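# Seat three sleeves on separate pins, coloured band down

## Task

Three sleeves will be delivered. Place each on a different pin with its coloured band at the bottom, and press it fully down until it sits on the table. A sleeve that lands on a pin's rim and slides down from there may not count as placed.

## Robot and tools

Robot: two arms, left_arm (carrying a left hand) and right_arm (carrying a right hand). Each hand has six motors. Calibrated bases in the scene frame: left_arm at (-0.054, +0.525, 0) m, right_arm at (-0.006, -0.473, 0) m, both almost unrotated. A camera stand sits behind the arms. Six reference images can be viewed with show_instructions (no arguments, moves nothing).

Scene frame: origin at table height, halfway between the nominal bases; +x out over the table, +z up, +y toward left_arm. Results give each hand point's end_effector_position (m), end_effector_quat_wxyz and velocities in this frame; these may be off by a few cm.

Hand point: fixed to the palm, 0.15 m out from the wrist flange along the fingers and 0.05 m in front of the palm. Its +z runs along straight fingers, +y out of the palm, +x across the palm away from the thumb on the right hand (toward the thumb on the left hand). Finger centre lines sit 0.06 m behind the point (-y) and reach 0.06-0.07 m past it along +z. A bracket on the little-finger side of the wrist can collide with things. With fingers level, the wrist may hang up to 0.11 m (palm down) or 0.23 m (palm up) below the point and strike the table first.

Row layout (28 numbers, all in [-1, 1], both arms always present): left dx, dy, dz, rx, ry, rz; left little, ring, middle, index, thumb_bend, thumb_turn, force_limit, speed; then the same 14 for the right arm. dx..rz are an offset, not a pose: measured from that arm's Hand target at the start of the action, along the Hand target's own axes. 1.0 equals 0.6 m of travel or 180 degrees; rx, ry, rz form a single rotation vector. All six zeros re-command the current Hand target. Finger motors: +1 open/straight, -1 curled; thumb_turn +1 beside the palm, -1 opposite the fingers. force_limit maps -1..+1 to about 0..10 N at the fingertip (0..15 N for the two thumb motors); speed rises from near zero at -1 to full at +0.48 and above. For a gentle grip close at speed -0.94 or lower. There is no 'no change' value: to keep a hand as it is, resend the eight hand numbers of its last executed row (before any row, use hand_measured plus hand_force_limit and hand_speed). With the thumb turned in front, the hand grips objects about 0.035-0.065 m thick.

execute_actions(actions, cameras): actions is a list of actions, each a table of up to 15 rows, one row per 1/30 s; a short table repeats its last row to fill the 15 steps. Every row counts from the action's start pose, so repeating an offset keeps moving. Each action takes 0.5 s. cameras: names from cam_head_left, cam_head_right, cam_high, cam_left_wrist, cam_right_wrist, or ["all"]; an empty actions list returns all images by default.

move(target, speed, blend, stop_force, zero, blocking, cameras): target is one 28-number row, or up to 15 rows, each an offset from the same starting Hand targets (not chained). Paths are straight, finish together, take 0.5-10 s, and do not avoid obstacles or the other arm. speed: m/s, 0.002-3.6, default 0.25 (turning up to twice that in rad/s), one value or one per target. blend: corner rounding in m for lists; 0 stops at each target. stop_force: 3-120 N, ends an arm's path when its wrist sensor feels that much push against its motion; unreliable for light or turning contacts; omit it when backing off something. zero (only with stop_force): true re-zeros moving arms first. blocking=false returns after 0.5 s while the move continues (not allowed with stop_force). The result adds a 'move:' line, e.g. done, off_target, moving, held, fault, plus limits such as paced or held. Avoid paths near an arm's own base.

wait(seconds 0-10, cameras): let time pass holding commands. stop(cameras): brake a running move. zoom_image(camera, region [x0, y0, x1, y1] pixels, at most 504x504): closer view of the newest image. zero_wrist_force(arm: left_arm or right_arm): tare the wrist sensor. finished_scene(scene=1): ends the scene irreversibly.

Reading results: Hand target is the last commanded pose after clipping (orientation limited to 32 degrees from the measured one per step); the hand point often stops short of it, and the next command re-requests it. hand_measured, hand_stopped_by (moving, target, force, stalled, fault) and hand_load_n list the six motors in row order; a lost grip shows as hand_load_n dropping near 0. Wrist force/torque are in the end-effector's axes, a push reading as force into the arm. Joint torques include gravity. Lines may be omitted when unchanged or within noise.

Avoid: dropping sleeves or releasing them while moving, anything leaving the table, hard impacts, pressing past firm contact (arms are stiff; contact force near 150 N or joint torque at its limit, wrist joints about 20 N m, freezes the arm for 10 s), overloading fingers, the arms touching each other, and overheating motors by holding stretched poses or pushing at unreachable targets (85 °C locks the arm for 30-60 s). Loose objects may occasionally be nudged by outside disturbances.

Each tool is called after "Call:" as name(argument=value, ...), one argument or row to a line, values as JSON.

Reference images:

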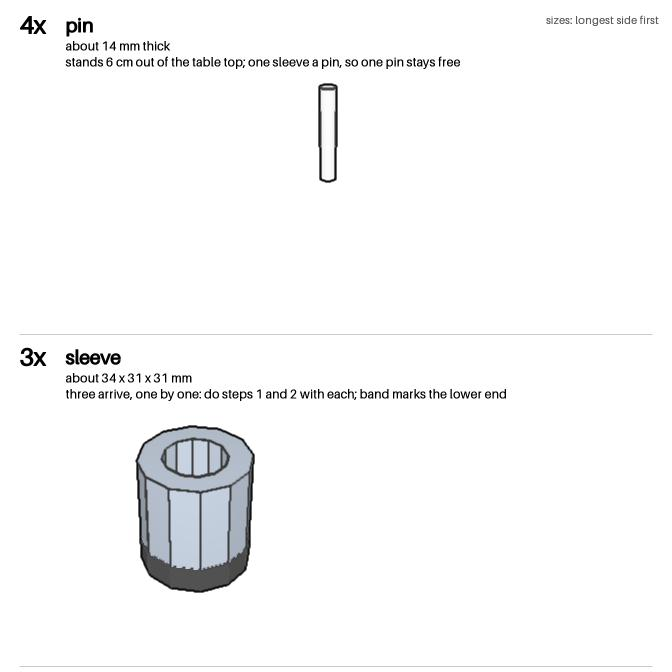

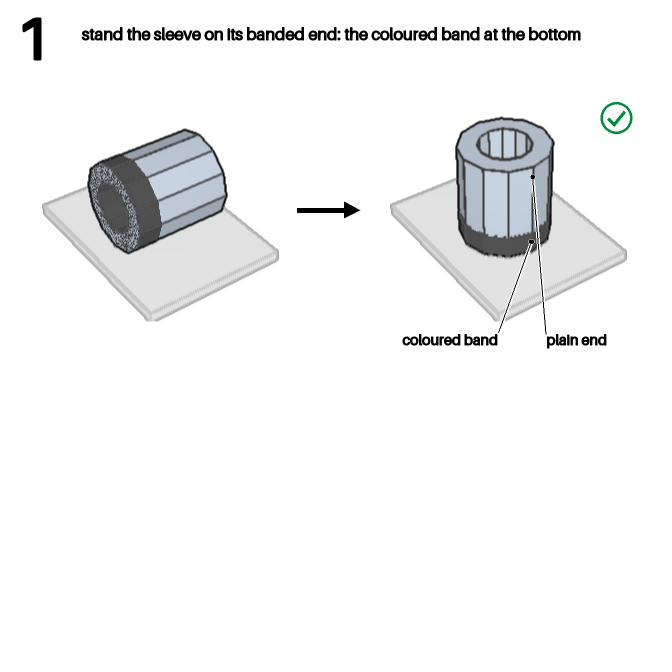

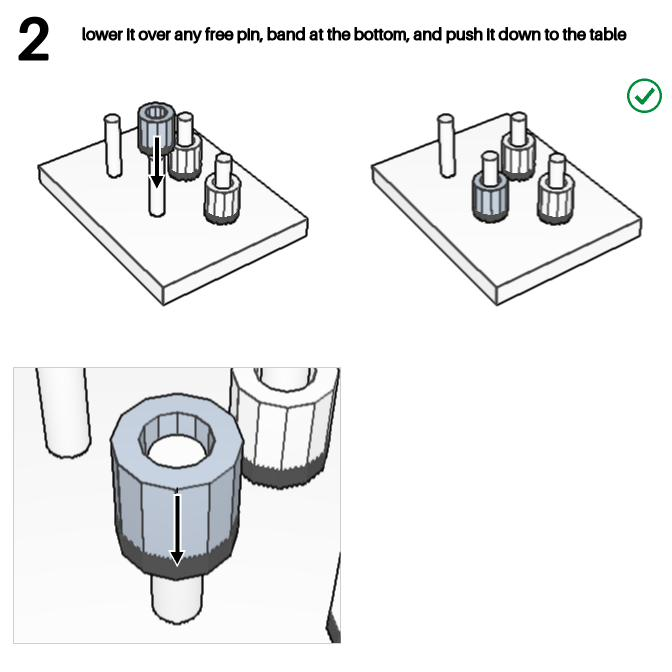

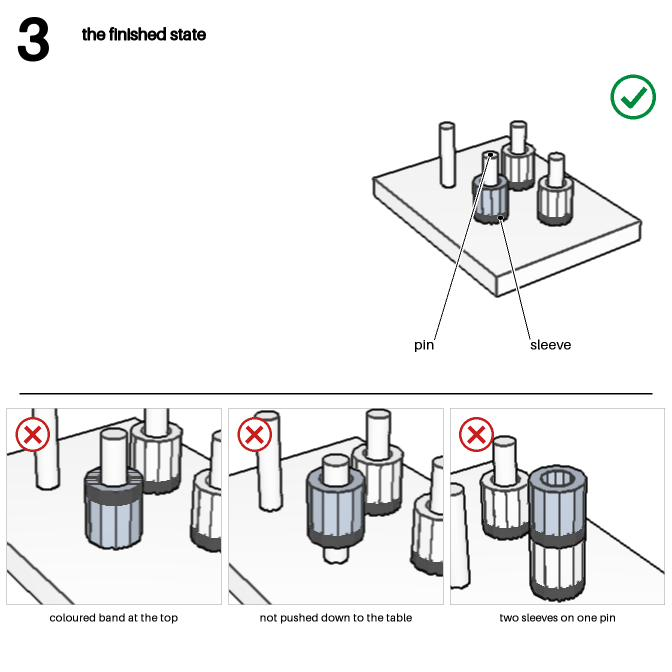

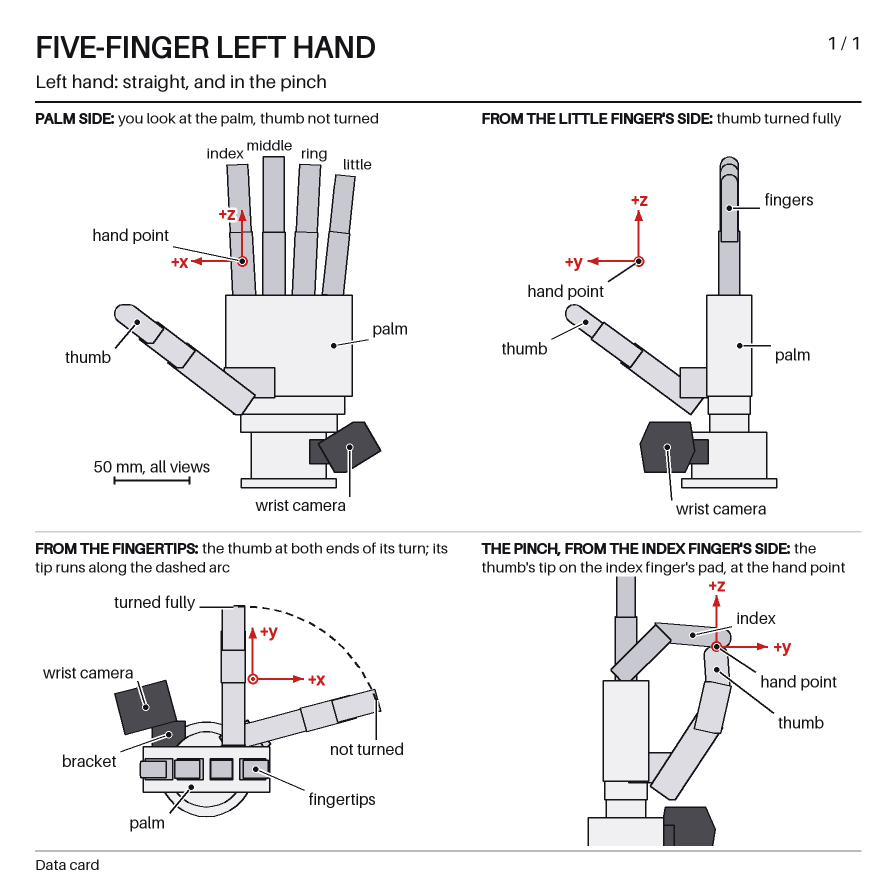

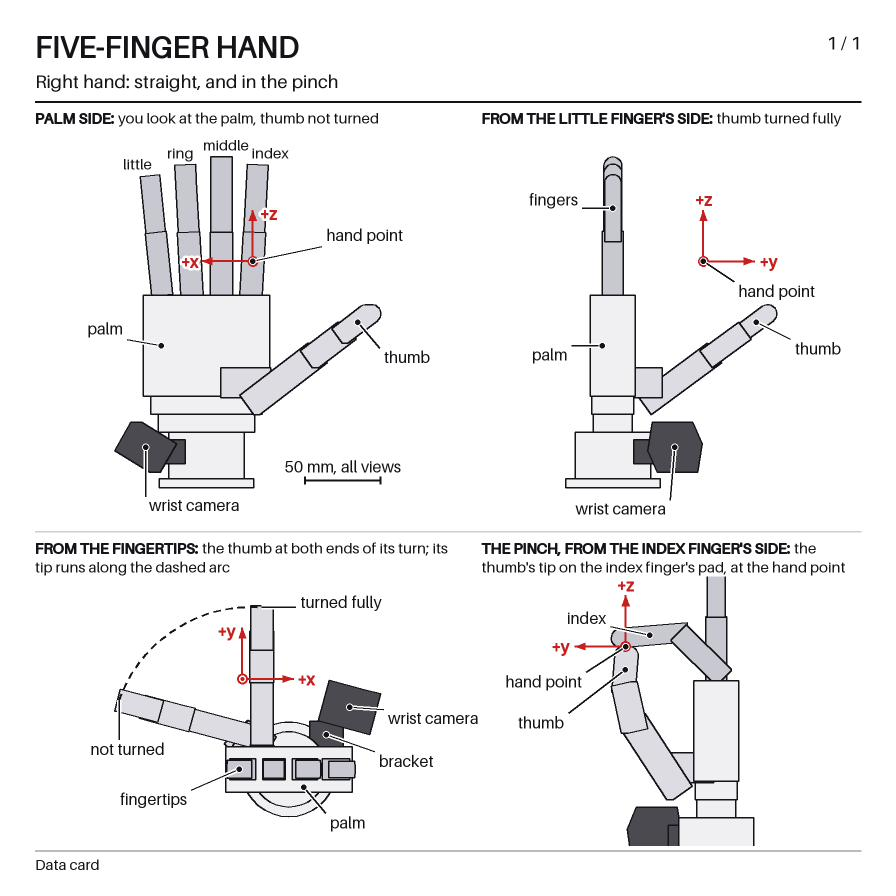

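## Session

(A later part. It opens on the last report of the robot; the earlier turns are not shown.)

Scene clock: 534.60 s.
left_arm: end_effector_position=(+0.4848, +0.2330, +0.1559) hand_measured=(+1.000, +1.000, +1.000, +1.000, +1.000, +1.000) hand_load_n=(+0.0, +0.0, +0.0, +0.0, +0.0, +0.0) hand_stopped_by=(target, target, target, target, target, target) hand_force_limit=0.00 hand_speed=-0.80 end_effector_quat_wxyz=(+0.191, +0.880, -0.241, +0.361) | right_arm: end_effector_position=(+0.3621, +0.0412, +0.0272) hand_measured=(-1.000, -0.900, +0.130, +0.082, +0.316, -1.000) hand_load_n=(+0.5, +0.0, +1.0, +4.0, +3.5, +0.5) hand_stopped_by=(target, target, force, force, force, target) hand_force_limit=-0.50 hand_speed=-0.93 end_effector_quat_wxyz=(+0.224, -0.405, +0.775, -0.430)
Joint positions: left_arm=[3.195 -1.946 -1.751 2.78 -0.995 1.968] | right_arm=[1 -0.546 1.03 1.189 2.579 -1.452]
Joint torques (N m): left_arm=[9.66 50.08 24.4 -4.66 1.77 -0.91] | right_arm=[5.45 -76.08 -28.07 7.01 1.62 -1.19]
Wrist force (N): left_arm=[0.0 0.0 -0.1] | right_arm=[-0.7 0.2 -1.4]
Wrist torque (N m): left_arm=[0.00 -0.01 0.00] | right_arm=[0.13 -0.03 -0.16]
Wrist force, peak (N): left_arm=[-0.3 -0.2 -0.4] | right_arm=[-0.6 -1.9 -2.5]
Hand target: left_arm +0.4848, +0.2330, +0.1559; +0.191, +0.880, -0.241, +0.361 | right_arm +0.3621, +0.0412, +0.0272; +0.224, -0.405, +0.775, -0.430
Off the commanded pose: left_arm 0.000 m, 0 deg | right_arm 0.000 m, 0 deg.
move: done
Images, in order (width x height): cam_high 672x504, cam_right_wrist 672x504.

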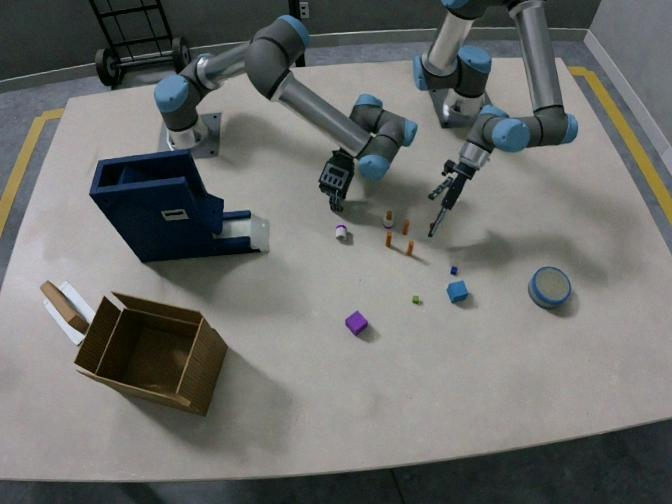

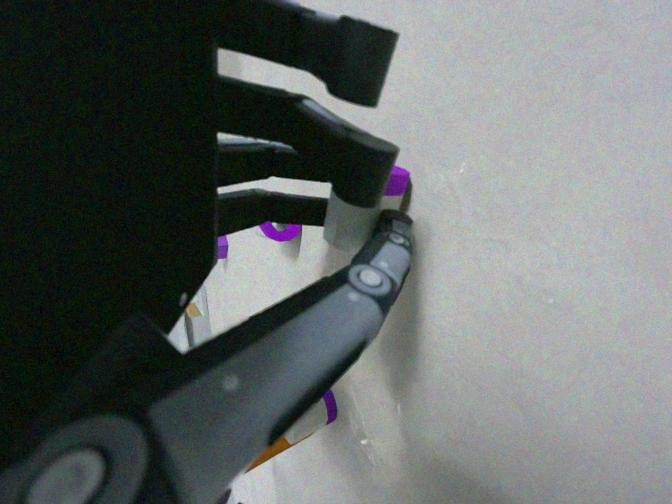

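Call:
move(
  target=[0,0,0,0,0,0,1,1,1,1,1,1,0.0,-0.8,0,0.0035,0.0022,0,0,0,-1,-0.9,-0.1,-0.1,0.0,-1,-0.5,-0.93],
  speed=0.01,
  stop_force=3,
)

Call:
move(
  target=[
    [0,0,0,0,0,0,1,1,1,1,1,1,0.0,-0.8,0,0,0,0,0,0,-1,-0.9,0.5,0.45,0.45,-1,-0.5,-0.85],
  ],
  speed=0.02,
  cameras=["cam_high","cam_right_wrist"],
)

Call:
zoom_image(
  camera="cam_right_wrist",
  region=[210, 40, 530, 280],
)

Scene clock: 538.30 s.
left_arm: end_effector_position=(+0.4848, +0.2330, +0.1559) hand_measured=(+1.000, +1.000, +1.000, +1.000, +1.000, +1.000) hand_load_n=(+0.0, +0.0, +0.0, +0.0, +0.0, +0.0) hand_stopped_by=(target, target, target, target, target, target) hand_force_limit=0.00 hand_speed=-0.80 end_effector_quat_wxyz=(+0.191, +0.880, -0.241, +0.361) | right_arm: end_effector_position=(+0.3621, +0.0413, +0.0267) hand_measured=(-1.000, -0.900, +0.130, +0.082, +0.316, -1.000) hand_load_n=(+0.0, +0.0, +0.5, +4.0, +3.0, +0.0) hand_stopped_by=(target, target, force, force, force, target) hand_force_limit=-0.50 hand_speed=-0.93 end_effector_quat_wxyz=(+0.224, -0.405, +0.775, -0.430)
Joint positions: left_arm=[3.195 -1.946 -1.751 2.78 -0.995 1.968] | right_arm=[1 -0.545 1.03 1.188 2.579 -1.452]
Joint torques (N m): left_arm=[10.28 50.38 24.59 -4.72 1.77 -0.88] | right_arm=[4.47 -75.88 -27.07 7.14 0.01 -1.1]
Wrist force (N): left_arm=[0.1 0.0 -0.1] | right_arm=[-0.8 0.4 -1.5]
Wrist torque (N m): left_arm=[0.01 -0.03 0.01] | right_arm=[0.16 0.00 -0.16]
Wrist force, peak (N): left_arm=[0.1 -0.3 -0.3] | right_arm=[-0.8 -2.6 -2.6]
Hand target: left_arm +0.4848, +0.2330, +0.1559; +0.191, +0.880, -0.241, +0.361 | right_arm +0.3621, +0.0413, +0.0267; +0.224, -0.405, +0.775, -0.430 (not the last commanded pose)
Off the commanded pose: left_arm 0.000 m, 0 deg | right_arm 0.002 m, 0 deg.
move: contact (right_arm)

Scene clock: 539.47 s.
left_arm: end_effector_position=(+0.4848, +0.2330, +0.1559) hand_measured=(+1.000, +1.000, +1.000, +1.000, +1.000, +1.000) hand_load_n=(+0.0, +0.0, +0.0, +0.0, +0.0, +0.0) hand_stopped_by=(target, target, target, target, target, target) hand_force_limit=0.00 hand_speed=-0.80 end_effector_quat_wxyz=(+0.191, +0.880, -0.241, +0.361) | right_arm: end_effector_position=(+0.3621, +0.0413, +0.0267) hand_measured=(-1.000, -0.900, +0.500, +0.450, +0.450, -1.000) hand_load_n=(+0.0, +0.0, +0.0, +0.0, +0.0, +0.0) hand_stopped_by=(target, target, target, target, target, target) hand_force_limit=-0.50 hand_speed=-0.85 end_effector_quat_wxyz=(+0.224, -0.405, +0.775, -0.430)
Joint positions: left_arm=[3.195 -1.946 -1.751 2.78 -0.995 1.968] | right_arm=[1 -0.545 1.03 1.188 2.579 -1.452]
Joint torques (N m): left_arm=[9.55 50.01 24.41 -4.76 1.81 -0.87] | right_arm=[5.35 -74.82 -27.43 6.75 -0.06 -0.96]
Wrist force (N): left_arm=[-0.1 -0.1 0.0] | right_arm=[-0.6 0.2 -1.5]
Wrist torque (N m): left_arm=[-0.02 0.00 0.00] | right_arm=[0.14 -0.03 -0.16]
Wrist force, peak (N): left_arm=[-0.1 -0.4 -0.1] | right_arm=[-0.8 0.4 -1.7]
Hand target: left_arm +0.4848, +0.2330, +0.1559; +0.191, +0.880, -0.241, +0.361 | right_arm +0.3621, +0.0413, +0.0267; +0.224, -0.405, +0.775, -0.430
Off the commanded pose: left_arm 0.000 m, 0 deg | right_arm 0.000 m, 0 deg.
move: done
Images, in order (width x height): cam_high 672x504, cam_right_wrist 672x504.

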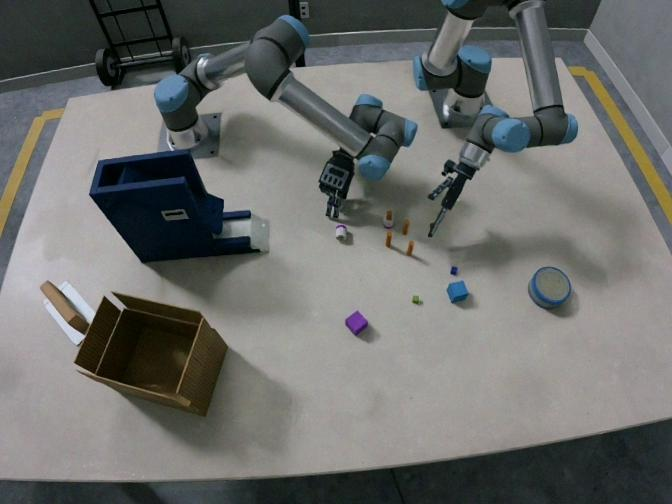

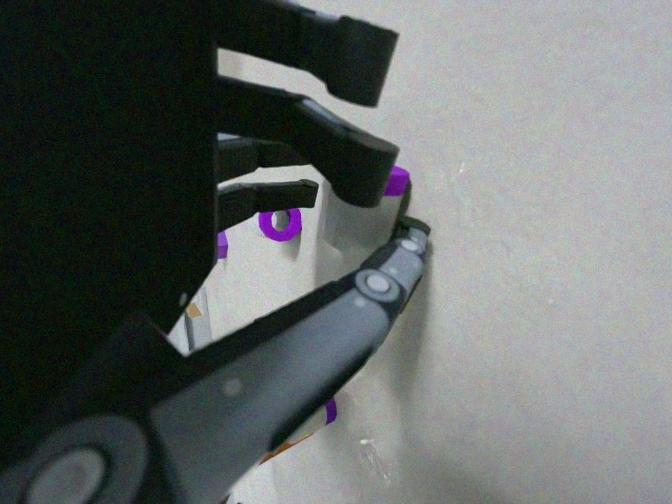

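Scaled by 1.575 from the camera's 672x504 image, which has a finer 960x720 frame.

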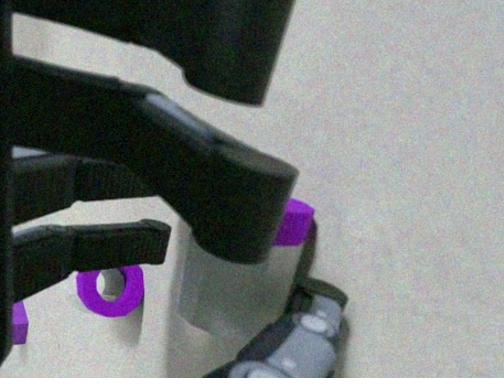

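Call:
move(
  target=[
    [0,0,0,0,0,0,1,1,1,1,1,1,0.0,-0.8,0,-0.1696,-0.106,0,0,0,-1,-0.9,0.5,0.45,0.45,-1,-0.5,-0.5],
    [0,0,0,0,0,0,1,1,1,1,1,1,0.0,-0.8,0.3283,-0.3222,-0.2707,0,-0.3533,-0.2208,-1,-0.9,0.5,0.45,0.45,-1,-0.5,-0.5],
  ],
  speed=[0.12,0.35],
  blend=[0.02,0],
  cameras=["all"],
)

Call:
zoom_image(
  camera="cam_high",
  region=[300, 170, 420, 270],
)

Call:
zoom_image(
  camera="cam_head_left",
  region=[280, 300, 400, 390],
)

Call:
zoom_image(
  camera="cam_right_wrist",
  region=[240, 150, 560, 390],
)

Scene clock: 551.10 s.
left_arm: end_effector_position=(+0.4848, +0.2330, +0.1559) hand_measured=(+1.000, +1.000, +1.000, +1.000, +1.000, +1.000) hand_load_n=(+0.0, +0.0, +0.0, +0.0, +0.0, +0.0) hand_stopped_by=(target, target, target, target, target, target) hand_force_limit=0.00 hand_speed=-0.80 end_effector_quat_wxyz=(+0.191, +0.880, -0.241, +0.361) | right_arm: end_effector_position=(+0.2209, -0.1001, +0.2769) hand_measured=(-1.000, -0.900, +0.500, +0.450, +0.450, -1.000) hand_load_n=(+0.0, +0.0, +0.5, +0.0, +0.0, +0.0) hand_stopped_by=(target, target, target, target, target, target) hand_force_limit=-0.50 hand_speed=-0.50 end_effector_quat_wxyz=(-0.439, +0.793, -0.369, +0.204) end_effector_velocity=(-0.001, +0.002, +0.002) end_effector_angular_velocity=(+0.002, -0.003, +0.008)
Joint positions: left_arm=[3.195 -1.946 -1.751 2.78 -0.995 1.968] | right_arm=[0.562 -1.852 1.918 0.497 1.475 -3.202]
Joint velocities: left_arm=[within noise] | right_arm=[0.001 0 -0.003 0 -0.006 -0.003]
Joint torques (N m): left_arm=[10.19 49.98 23.94 -4.65 1.73 -0.77] | right_arm=[-6.74 -14.77 -34.29 0.03 -1.57 -0.98]
Wrist force (N): left_arm=[0.2 0.0 0.0] | right_arm=[-0.8 0.4 -1.7]
Wrist torque (N m): left_arm=[-0.01 -0.03 0.01] | right_arm=[0.24 0.04 0.01]
Wrist force, peak (N): left_arm=[-0.2 0.0 -0.4] | right_arm=[-0.6 0.4 -2.6]
Hand target: left_arm +0.4848, +0.2330, +0.1559; +0.191, +0.880, -0.241, +0.361 | right_arm +0.2209, -0.1001, +0.2769; -0.439, +0.793, -0.369, +0.204
Off the commanded pose: left_arm 0.000 m, 0 deg | right_arm 0.000 m, 0 deg.
move: done

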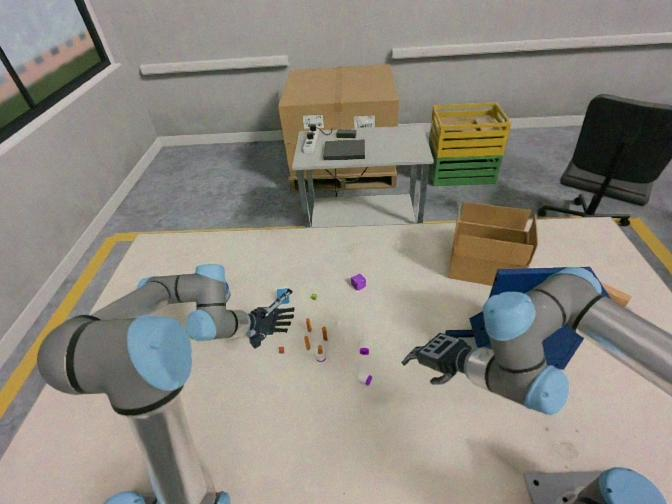

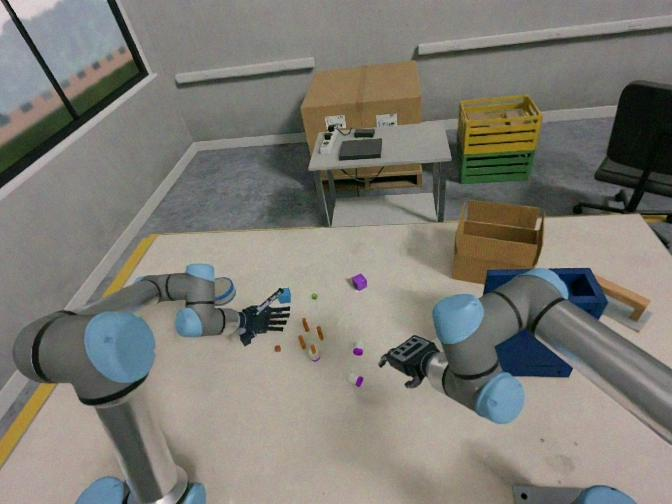

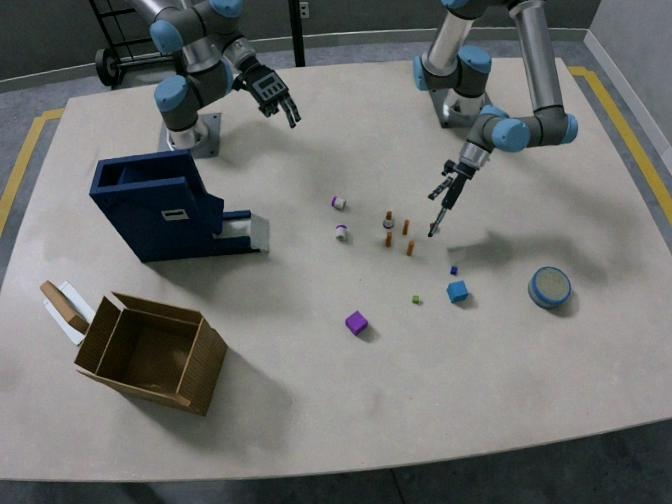

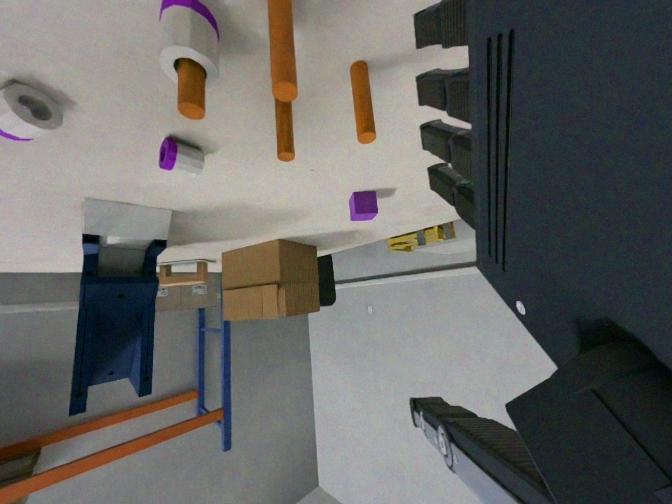

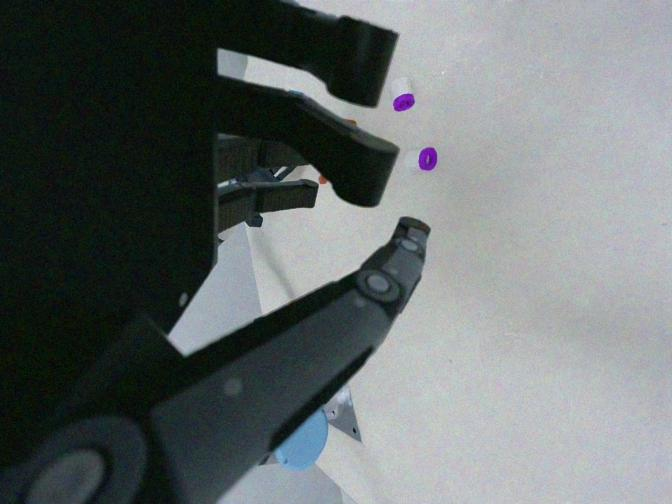

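Scaled by 4.200 from the camera's 672x504 image, which has a finer 960x720 frame.

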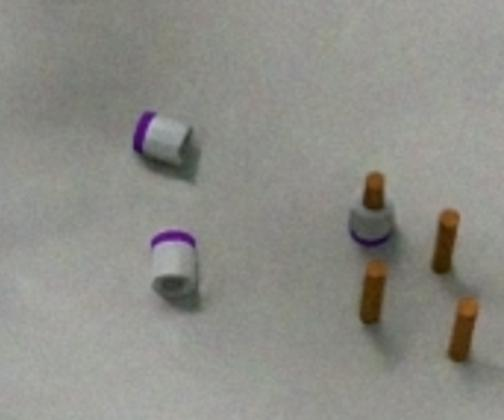

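Scaled by 4.200 from the camera's 672x504 image, which has a finer 960x720 frame.

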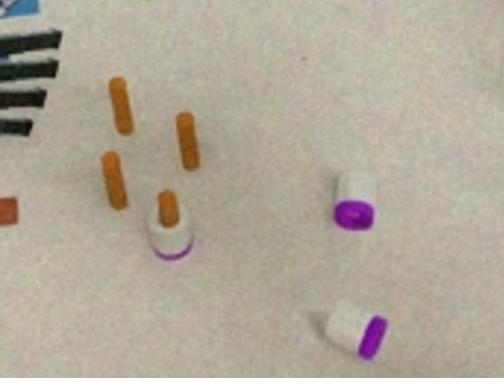

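Scaled by 1.575 from the camera's 672x504 image, which has a finer 960x720 frame.

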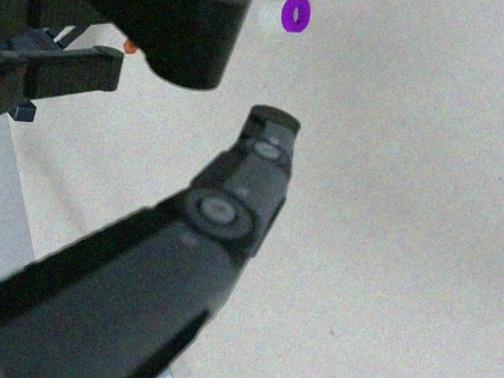

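Call:
move(
  target=[
    [0.1273,0.0268,-0.1793,0,0,0,-1,-0.9,0.5,0.45,0.45,-1,-0.5,-0.3,0,0,0,0,0,0,-1,-0.9,0.5,0.45,0.45,-1,-0.5,-0.5],
    [0.1672,0.255,-0.0653,-0.2147,0.2205,0.6687,-1,-0.9,0.5,0.45,0.45,-1,-0.5,-0.3,0,0,0,0,0,0,-1,-0.9,0.5,0.45,0.45,-1,-0.5,-0.5],
  ],
  speed=[0.15,0.35],
  cameras=["all"],
)

Scene clock: 573.27 s.
left_arm: end_effector_position=(+0.4400, +0.1002, +0.2799) hand_measured=(-1.000, -0.900, +0.500, +0.450, +0.450, -1.000) hand_load_n=(+0.5, +0.0, +0.0, +0.0, +0.0, +0.0) hand_stopped_by=(target, target, target, target, target, target) hand_force_limit=-0.50 hand_speed=-0.30 end_effector_quat_wxyz=(-0.078, -0.004, +0.873, -0.482) | right_arm: end_effector_position=(+0.2209, -0.1001, +0.2769) hand_measured=(-1.000, -0.900, +0.500, +0.450, +0.450, -1.000) hand_load_n=(+0.0, +0.0, +0.0, +0.0, +0.0, +0.0) hand_stopped_by=(target, target, target, target, target, target) hand_force_limit=-0.50 hand_speed=-0.50 end_effector_quat_wxyz=(-0.439, +0.793, -0.369, +0.204)
Joint positions: left_arm=[2.934 -2.381 -0.738 1.618 -0.553 4.466] | right_arm=[0.562 -1.852 1.918 0.497 1.475 -3.202]
Joint torques (N m): left_arm=[11.46 71.63 19.87 -1.63 4.1 0.82] | right_arm=[4.48 -17.26 -34.19 0.81 1.76 1.07]
Wrist force (N): left_arm=[-0.8 0.1 0.1] | right_arm=[-0.8 0.4 -1.7]
Wrist torque (N m): left_arm=[0.01 0.11 -0.21] | right_arm=[0.25 0.04 0.01]
Wrist force, peak (N): left_arm=[-0.9 -0.7 1.0] | right_arm=[-0.8 0.5 -2.0]
Hand target: left_arm +0.4401, +0.1002, +0.2799; -0.078, -0.004, +0.873, -0.482 | right_arm +0.2209, -0.1001, +0.2769; -0.439, +0.793, -0.369, +0.204
Off the commanded pose: left_arm 0.000 m, 0 deg | right_arm 0.000 m, 0 deg.
move: done

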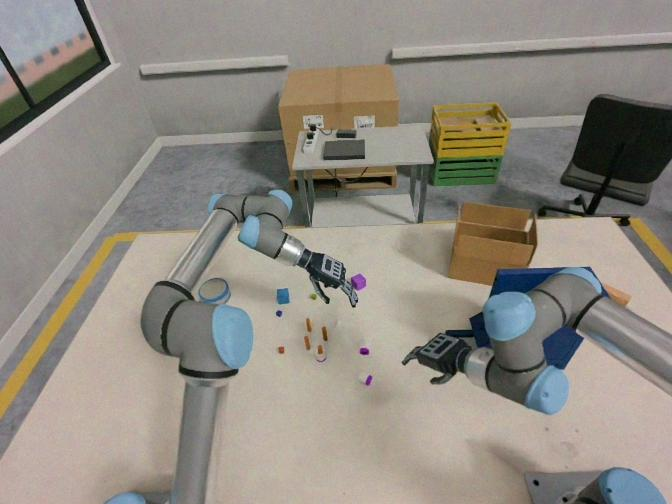

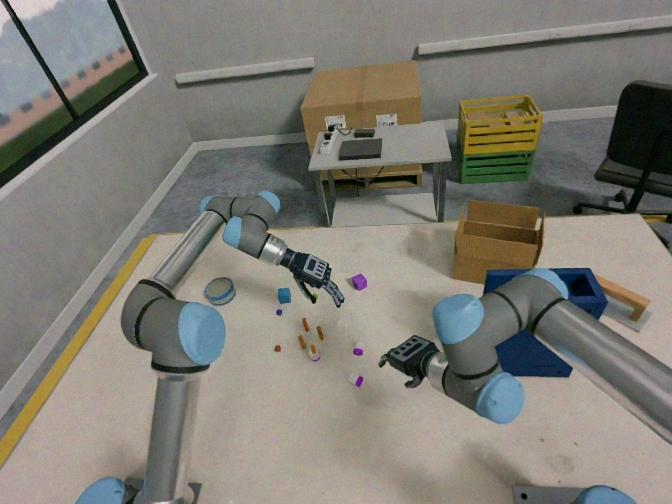

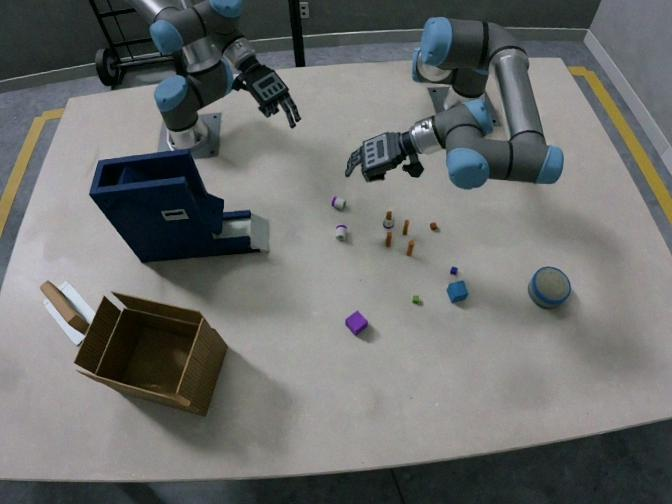

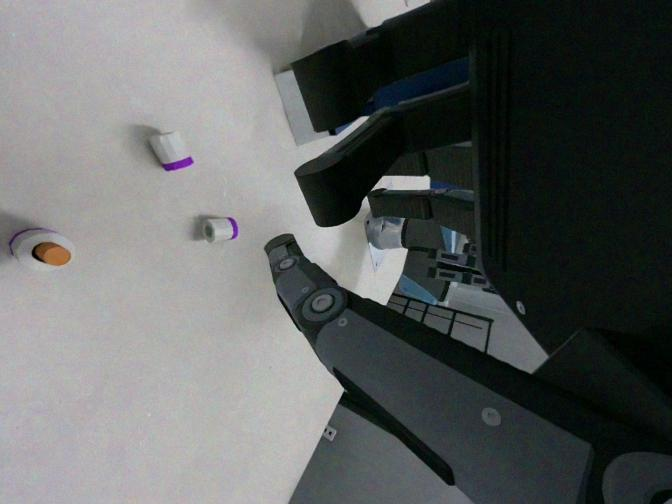

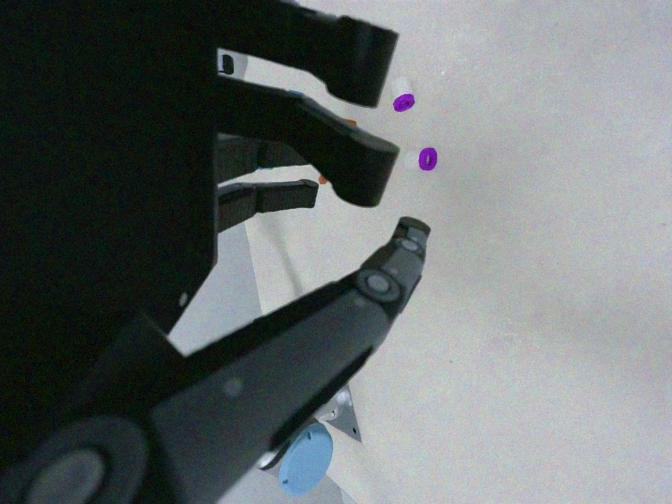

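Call:
move(
  target=[-0.0768,0.1893,0.232,0,0,0,-1,-0.9,0.5,0.45,0.45,-1,-0.5,-0.3,0,0,0,0,0,0,-1,-0.9,0.5,0.45,0.45,-1,-0.5,-0.5],
  speed=0.2,
  cameras=["all"],
)

Call:
zoom_image(
  camera="cam_left_wrist",
  region=[142, 40, 462, 280],
)

Call:
zoom_image(
  camera="cam_high",
  region=[300, 170, 420, 270],
)

Call:
zoom_image(
  camera="cam_right_wrist",
  region=[340, 40, 500, 200],
)

Call:
zoom_image(
  camera="cam_head_left",
  region=[280, 300, 400, 390],
)

Scene clock: 580.70 s.
left_arm: end_effector_position=(+0.4579, +0.0409, +0.1052) hand_measured=(-1.000, -0.900, +0.500, +0.450, +0.450, -1.000) hand_load_n=(+0.0, +0.0, +0.0, +0.0, +0.0, +0.0) hand_stopped_by=(target, target, target, target, target, target) hand_force_limit=-0.50 hand_speed=-0.30 end_effector_quat_wxyz=(-0.078, -0.004, +0.873, -0.482) | right_arm: end_effector_position=(+0.2209, -0.1001, +0.2769) hand_measured=(-1.000, -0.900, +0.500, +0.450, +0.450, -1.000) hand_load_n=(+0.0, +0.0, +0.0, +0.0, +0.0, +0.0) hand_stopped_by=(target, target, target, target, target, target) hand_force_limit=-0.50 hand_speed=-0.50 end_effector_quat_wxyz=(-0.439, +0.793, -0.369, +0.204)
Joint positions: left_arm=[2.848 -2.576 -0.791 2.001 -0.565 4.305] | right_arm=[0.562 -1.852 1.918 0.497 1.475 -3.202]
Joint torques (N m): left_arm=[11.49 66.32 12.55 -5.13 1.69 0.28] | right_arm=[4.83 -5.47 -34.03 -0.59 1.83 1.22]
Wrist force (N): left_arm=[-0.5 0.8 -0.2] | right_arm=[-0.7 0.6 -1.6]
Wrist torque (N m): left_arm=[0.13 0.04 -0.14] | right_arm=[0.26 0.02 0.03]
Wrist force, peak (N): left_arm=[-0.7 2.1 1.3] | right_arm=[-0.9 0.6 -2.0]
Hand target: left_arm +0.4579, +0.0409, +0.1051; -0.078, -0.004, +0.873, -0.482 | right_arm +0.2209, -0.1001, +0.2769; -0.439, +0.793, -0.369, +0.204
Off the commanded pose: left_arm 0.000 m, 0 deg | right_arm 0.000 m, 0 deg.
move: done

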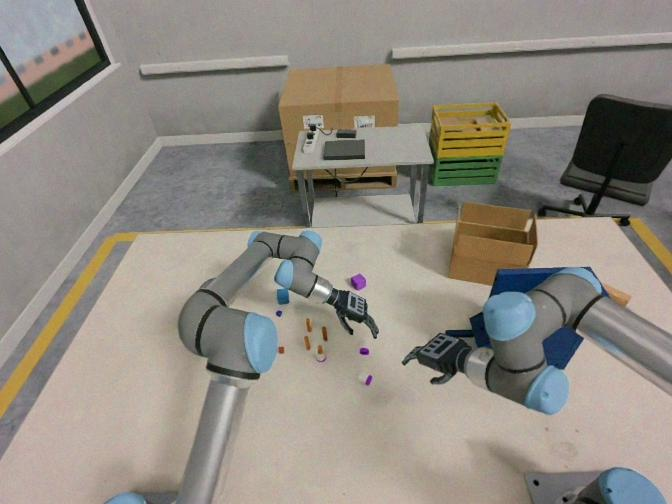

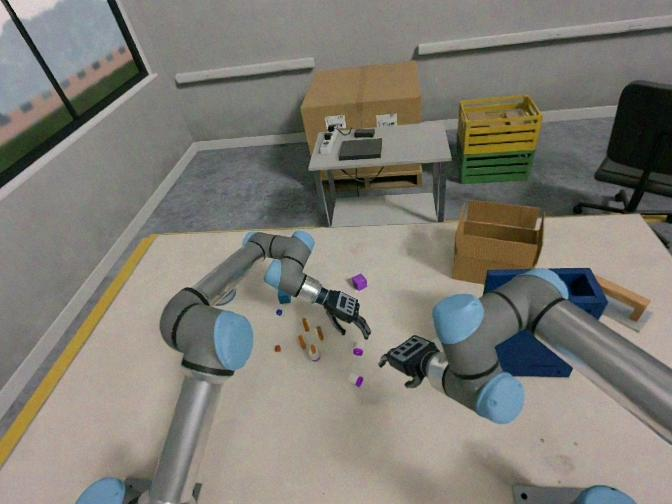

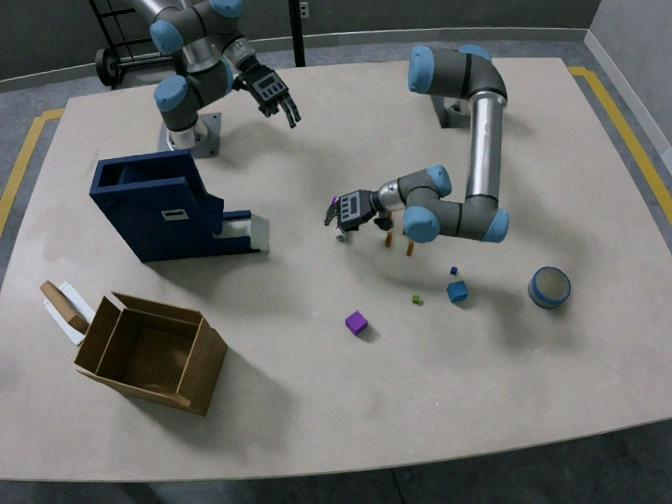

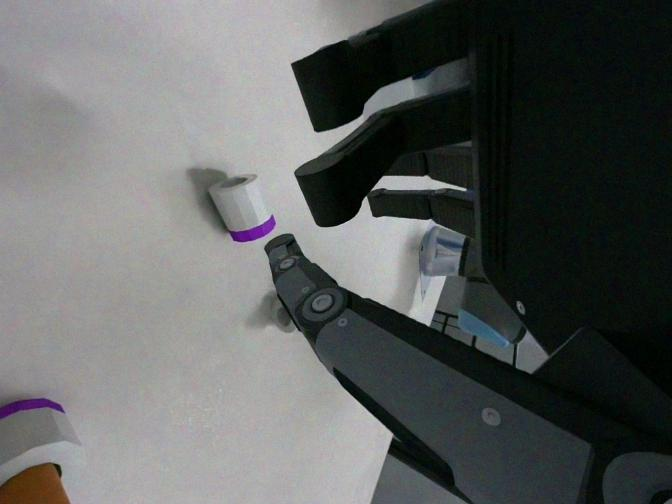

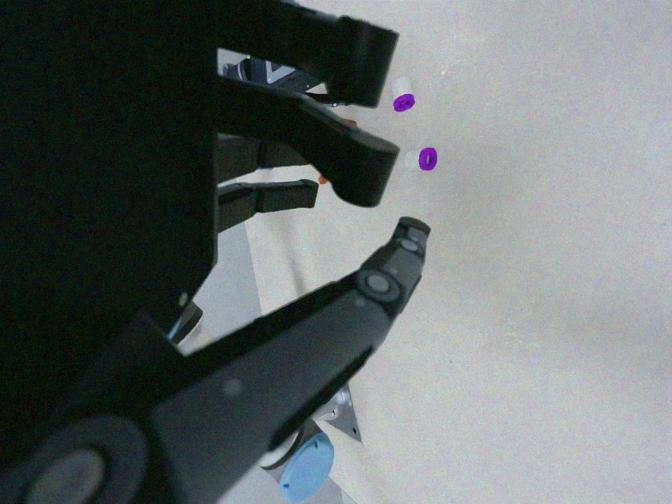

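Scaled by 1.575 from the camera's 672x504 image, which has a finer 960x720 frame.

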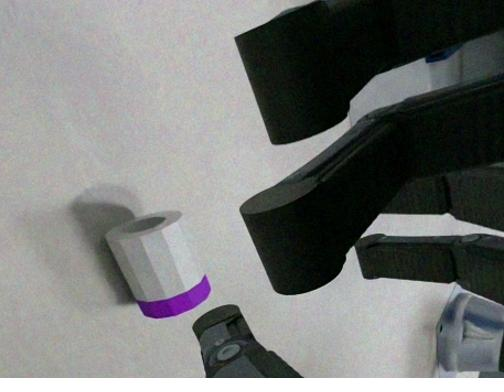

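Scaled by 4.200 from the camera's 672x504 image, which has a finer 960x720 frame.

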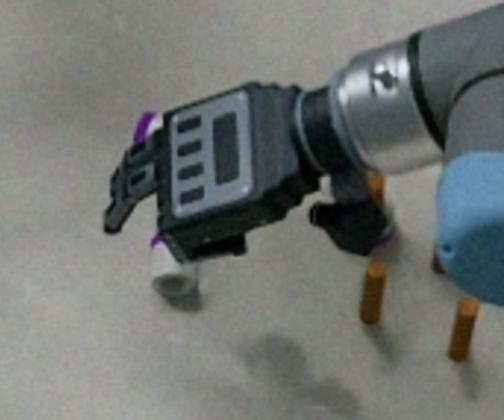

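Scaled by 3.150 from the camera's 672x504 image, which has a finer 960x720 frame.

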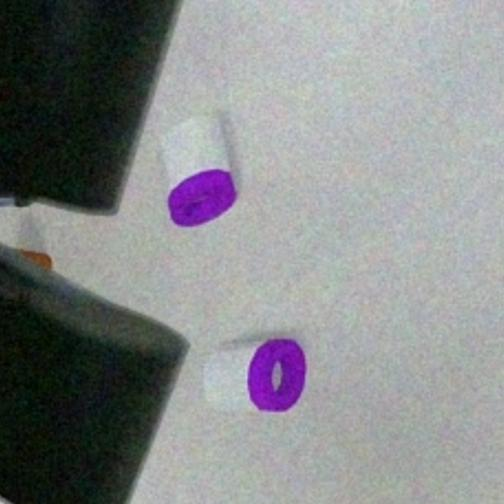

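Scaled by 4.200 from the camera's 672x504 image, which has a finer 960x720 frame.

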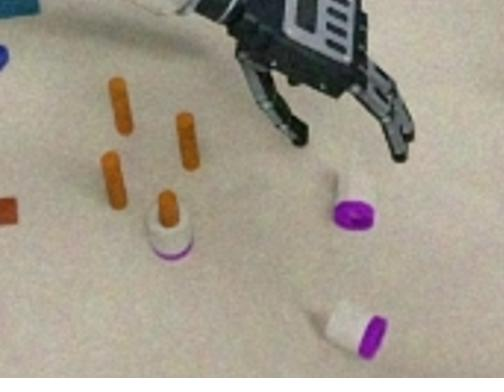

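Call:
move(
  target=[-0.0188,0.1024,0.0778,0,0,0,-1,-0.9,0.5,0.45,0.45,-1,-0.5,-0.3,0,0,0,0,0,0,-1,-0.9,0.5,0.45,0.45,-1,-0.5,-0.5],
  speed=0.05,
  stop_force=8,
  cameras=["all"],
)

Call:
zoom_image(
  camera="cam_left_wrist",
  region=[142, 40, 462, 280],
)

Call:
zoom_image(
  camera="cam_high",
  region=[300, 170, 420, 270],
)

Call:
zoom_image(
  camera="cam_head_left",
  region=[280, 300, 400, 390],
)

Scene clock: 599.77 s.
left_arm: end_effector_position=(+0.4578, +0.0338, +0.0274) hand_measured=(-1.000, -0.900, +0.500, +0.450, +0.450, -1.000) hand_load_n=(+0.0, +0.0, +0.0, +0.0, +0.0, +0.0) hand_stopped_by=(target, target, target, target, target, target) hand_force_limit=-0.50 hand_speed=-0.30 end_effector_quat_wxyz=(-0.078, -0.004, +0.873, -0.482) | right_arm: end_effector_position=(+0.2209, -0.1001, +0.2769) hand_measured=(-1.000, -0.900, +0.500, +0.450, +0.450, -1.000) hand_load_n=(+0.0, +0.0, +0.0, +0.0, +0.0, +0.0) hand_stopped_by=(target, target, target, target, target, target) hand_force_limit=-0.50 hand_speed=-0.50 end_effector_quat_wxyz=(-0.439, +0.793, -0.369, +0.204)
Joint positions: left_arm=[2.837 -2.655 -0.837 2.142 -0.567 4.286] | right_arm=[0.562 -1.852 1.918 0.497 1.475 -3.202]
Joint torques (N m): left_arm=[6.9 81.68 30.49 -7.2 0.18 0.83] | right_arm=[4.9 -1.82 -34.11 -1.8 1.82 1.2]
Wrist force (N): left_arm=[0.1 0.8 -0.3] | right_arm=[-0.6 0.6 -1.6]
Wrist torque (N m): left_arm=[0.15 -0.05 -0.05] | right_arm=[0.27 0.01 0.03]
Wrist force, peak (N): left_arm=[0.0 1.4 0.2] | right_arm=[-0.9 0.4 -2.0]
Hand target: left_arm +0.4578, +0.0338, +0.0274; -0.078, -0.004, +0.873, -0.482 | right_arm +0.2209, -0.1001, +0.2769; -0.439, +0.793, -0.369, +0.204
Off the commanded pose: left_arm 0.000 m, 0 deg | right_arm 0.000 m, 0 deg.
move: done

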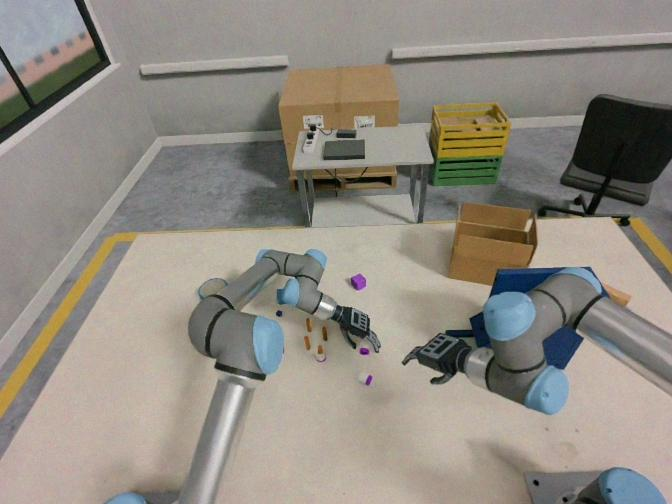

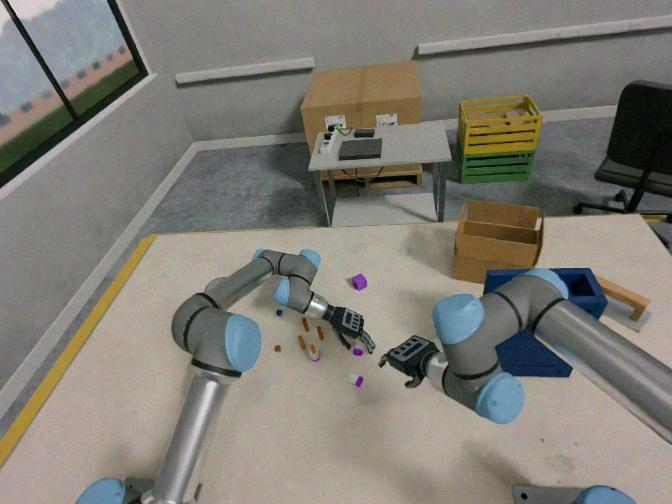

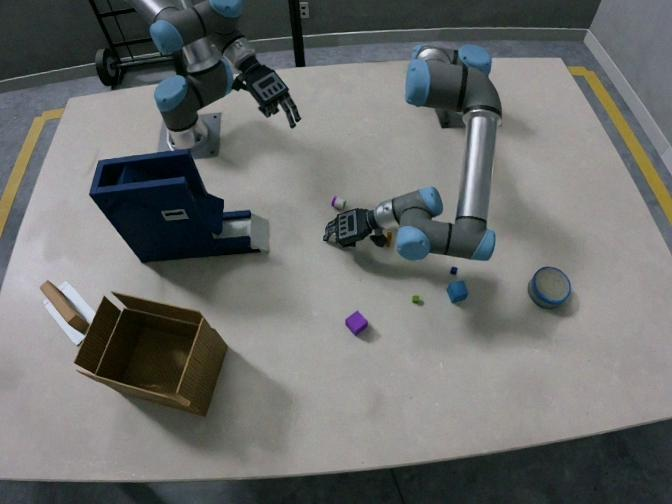

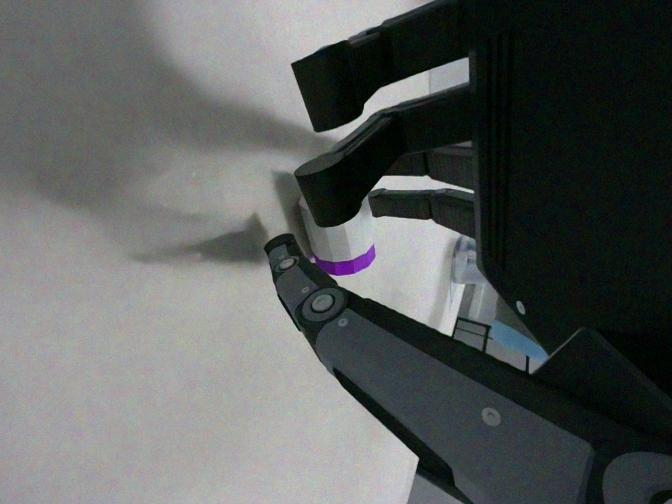

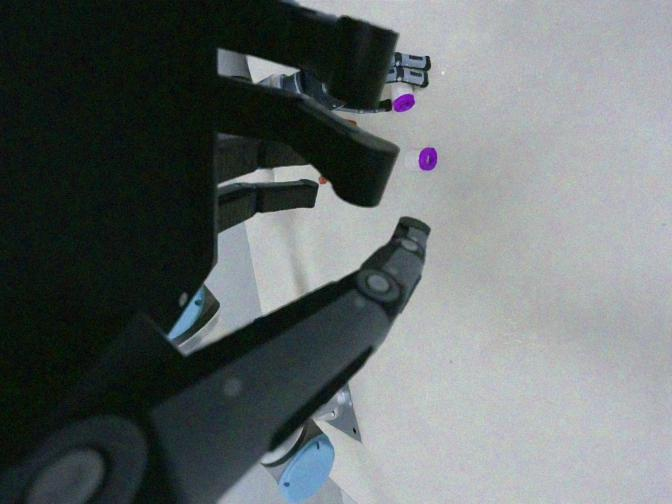

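Scaled by 1.575 from the camera's 672x504 image, which has a finer 960x720 frame.

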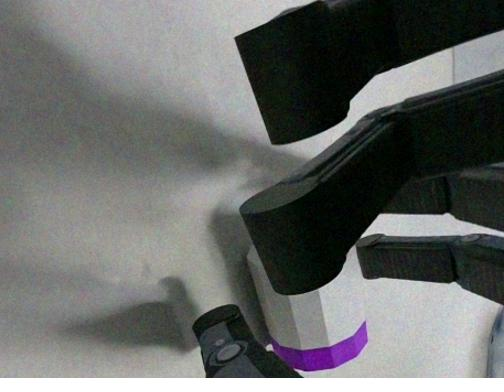

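Scaled by 4.200 from the camera's 672x504 image, which has a finer 960x720 frame.

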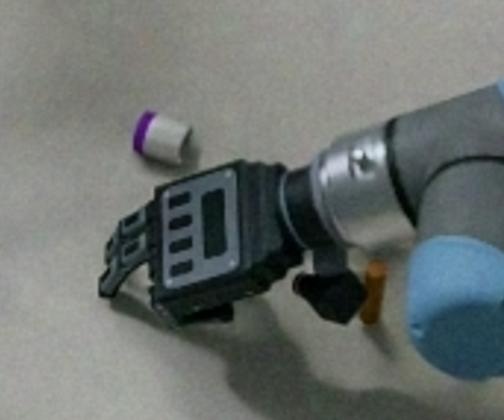

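Scaled by 4.200 from the camera's 672x504 image, which has a finer 960x720 frame.

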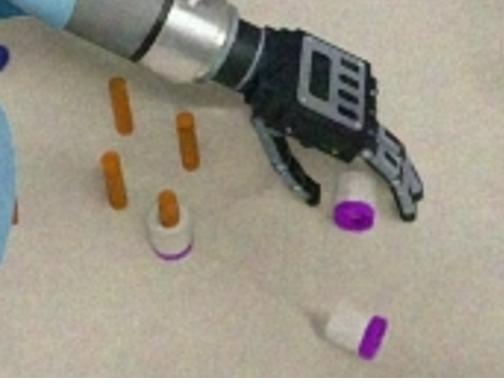

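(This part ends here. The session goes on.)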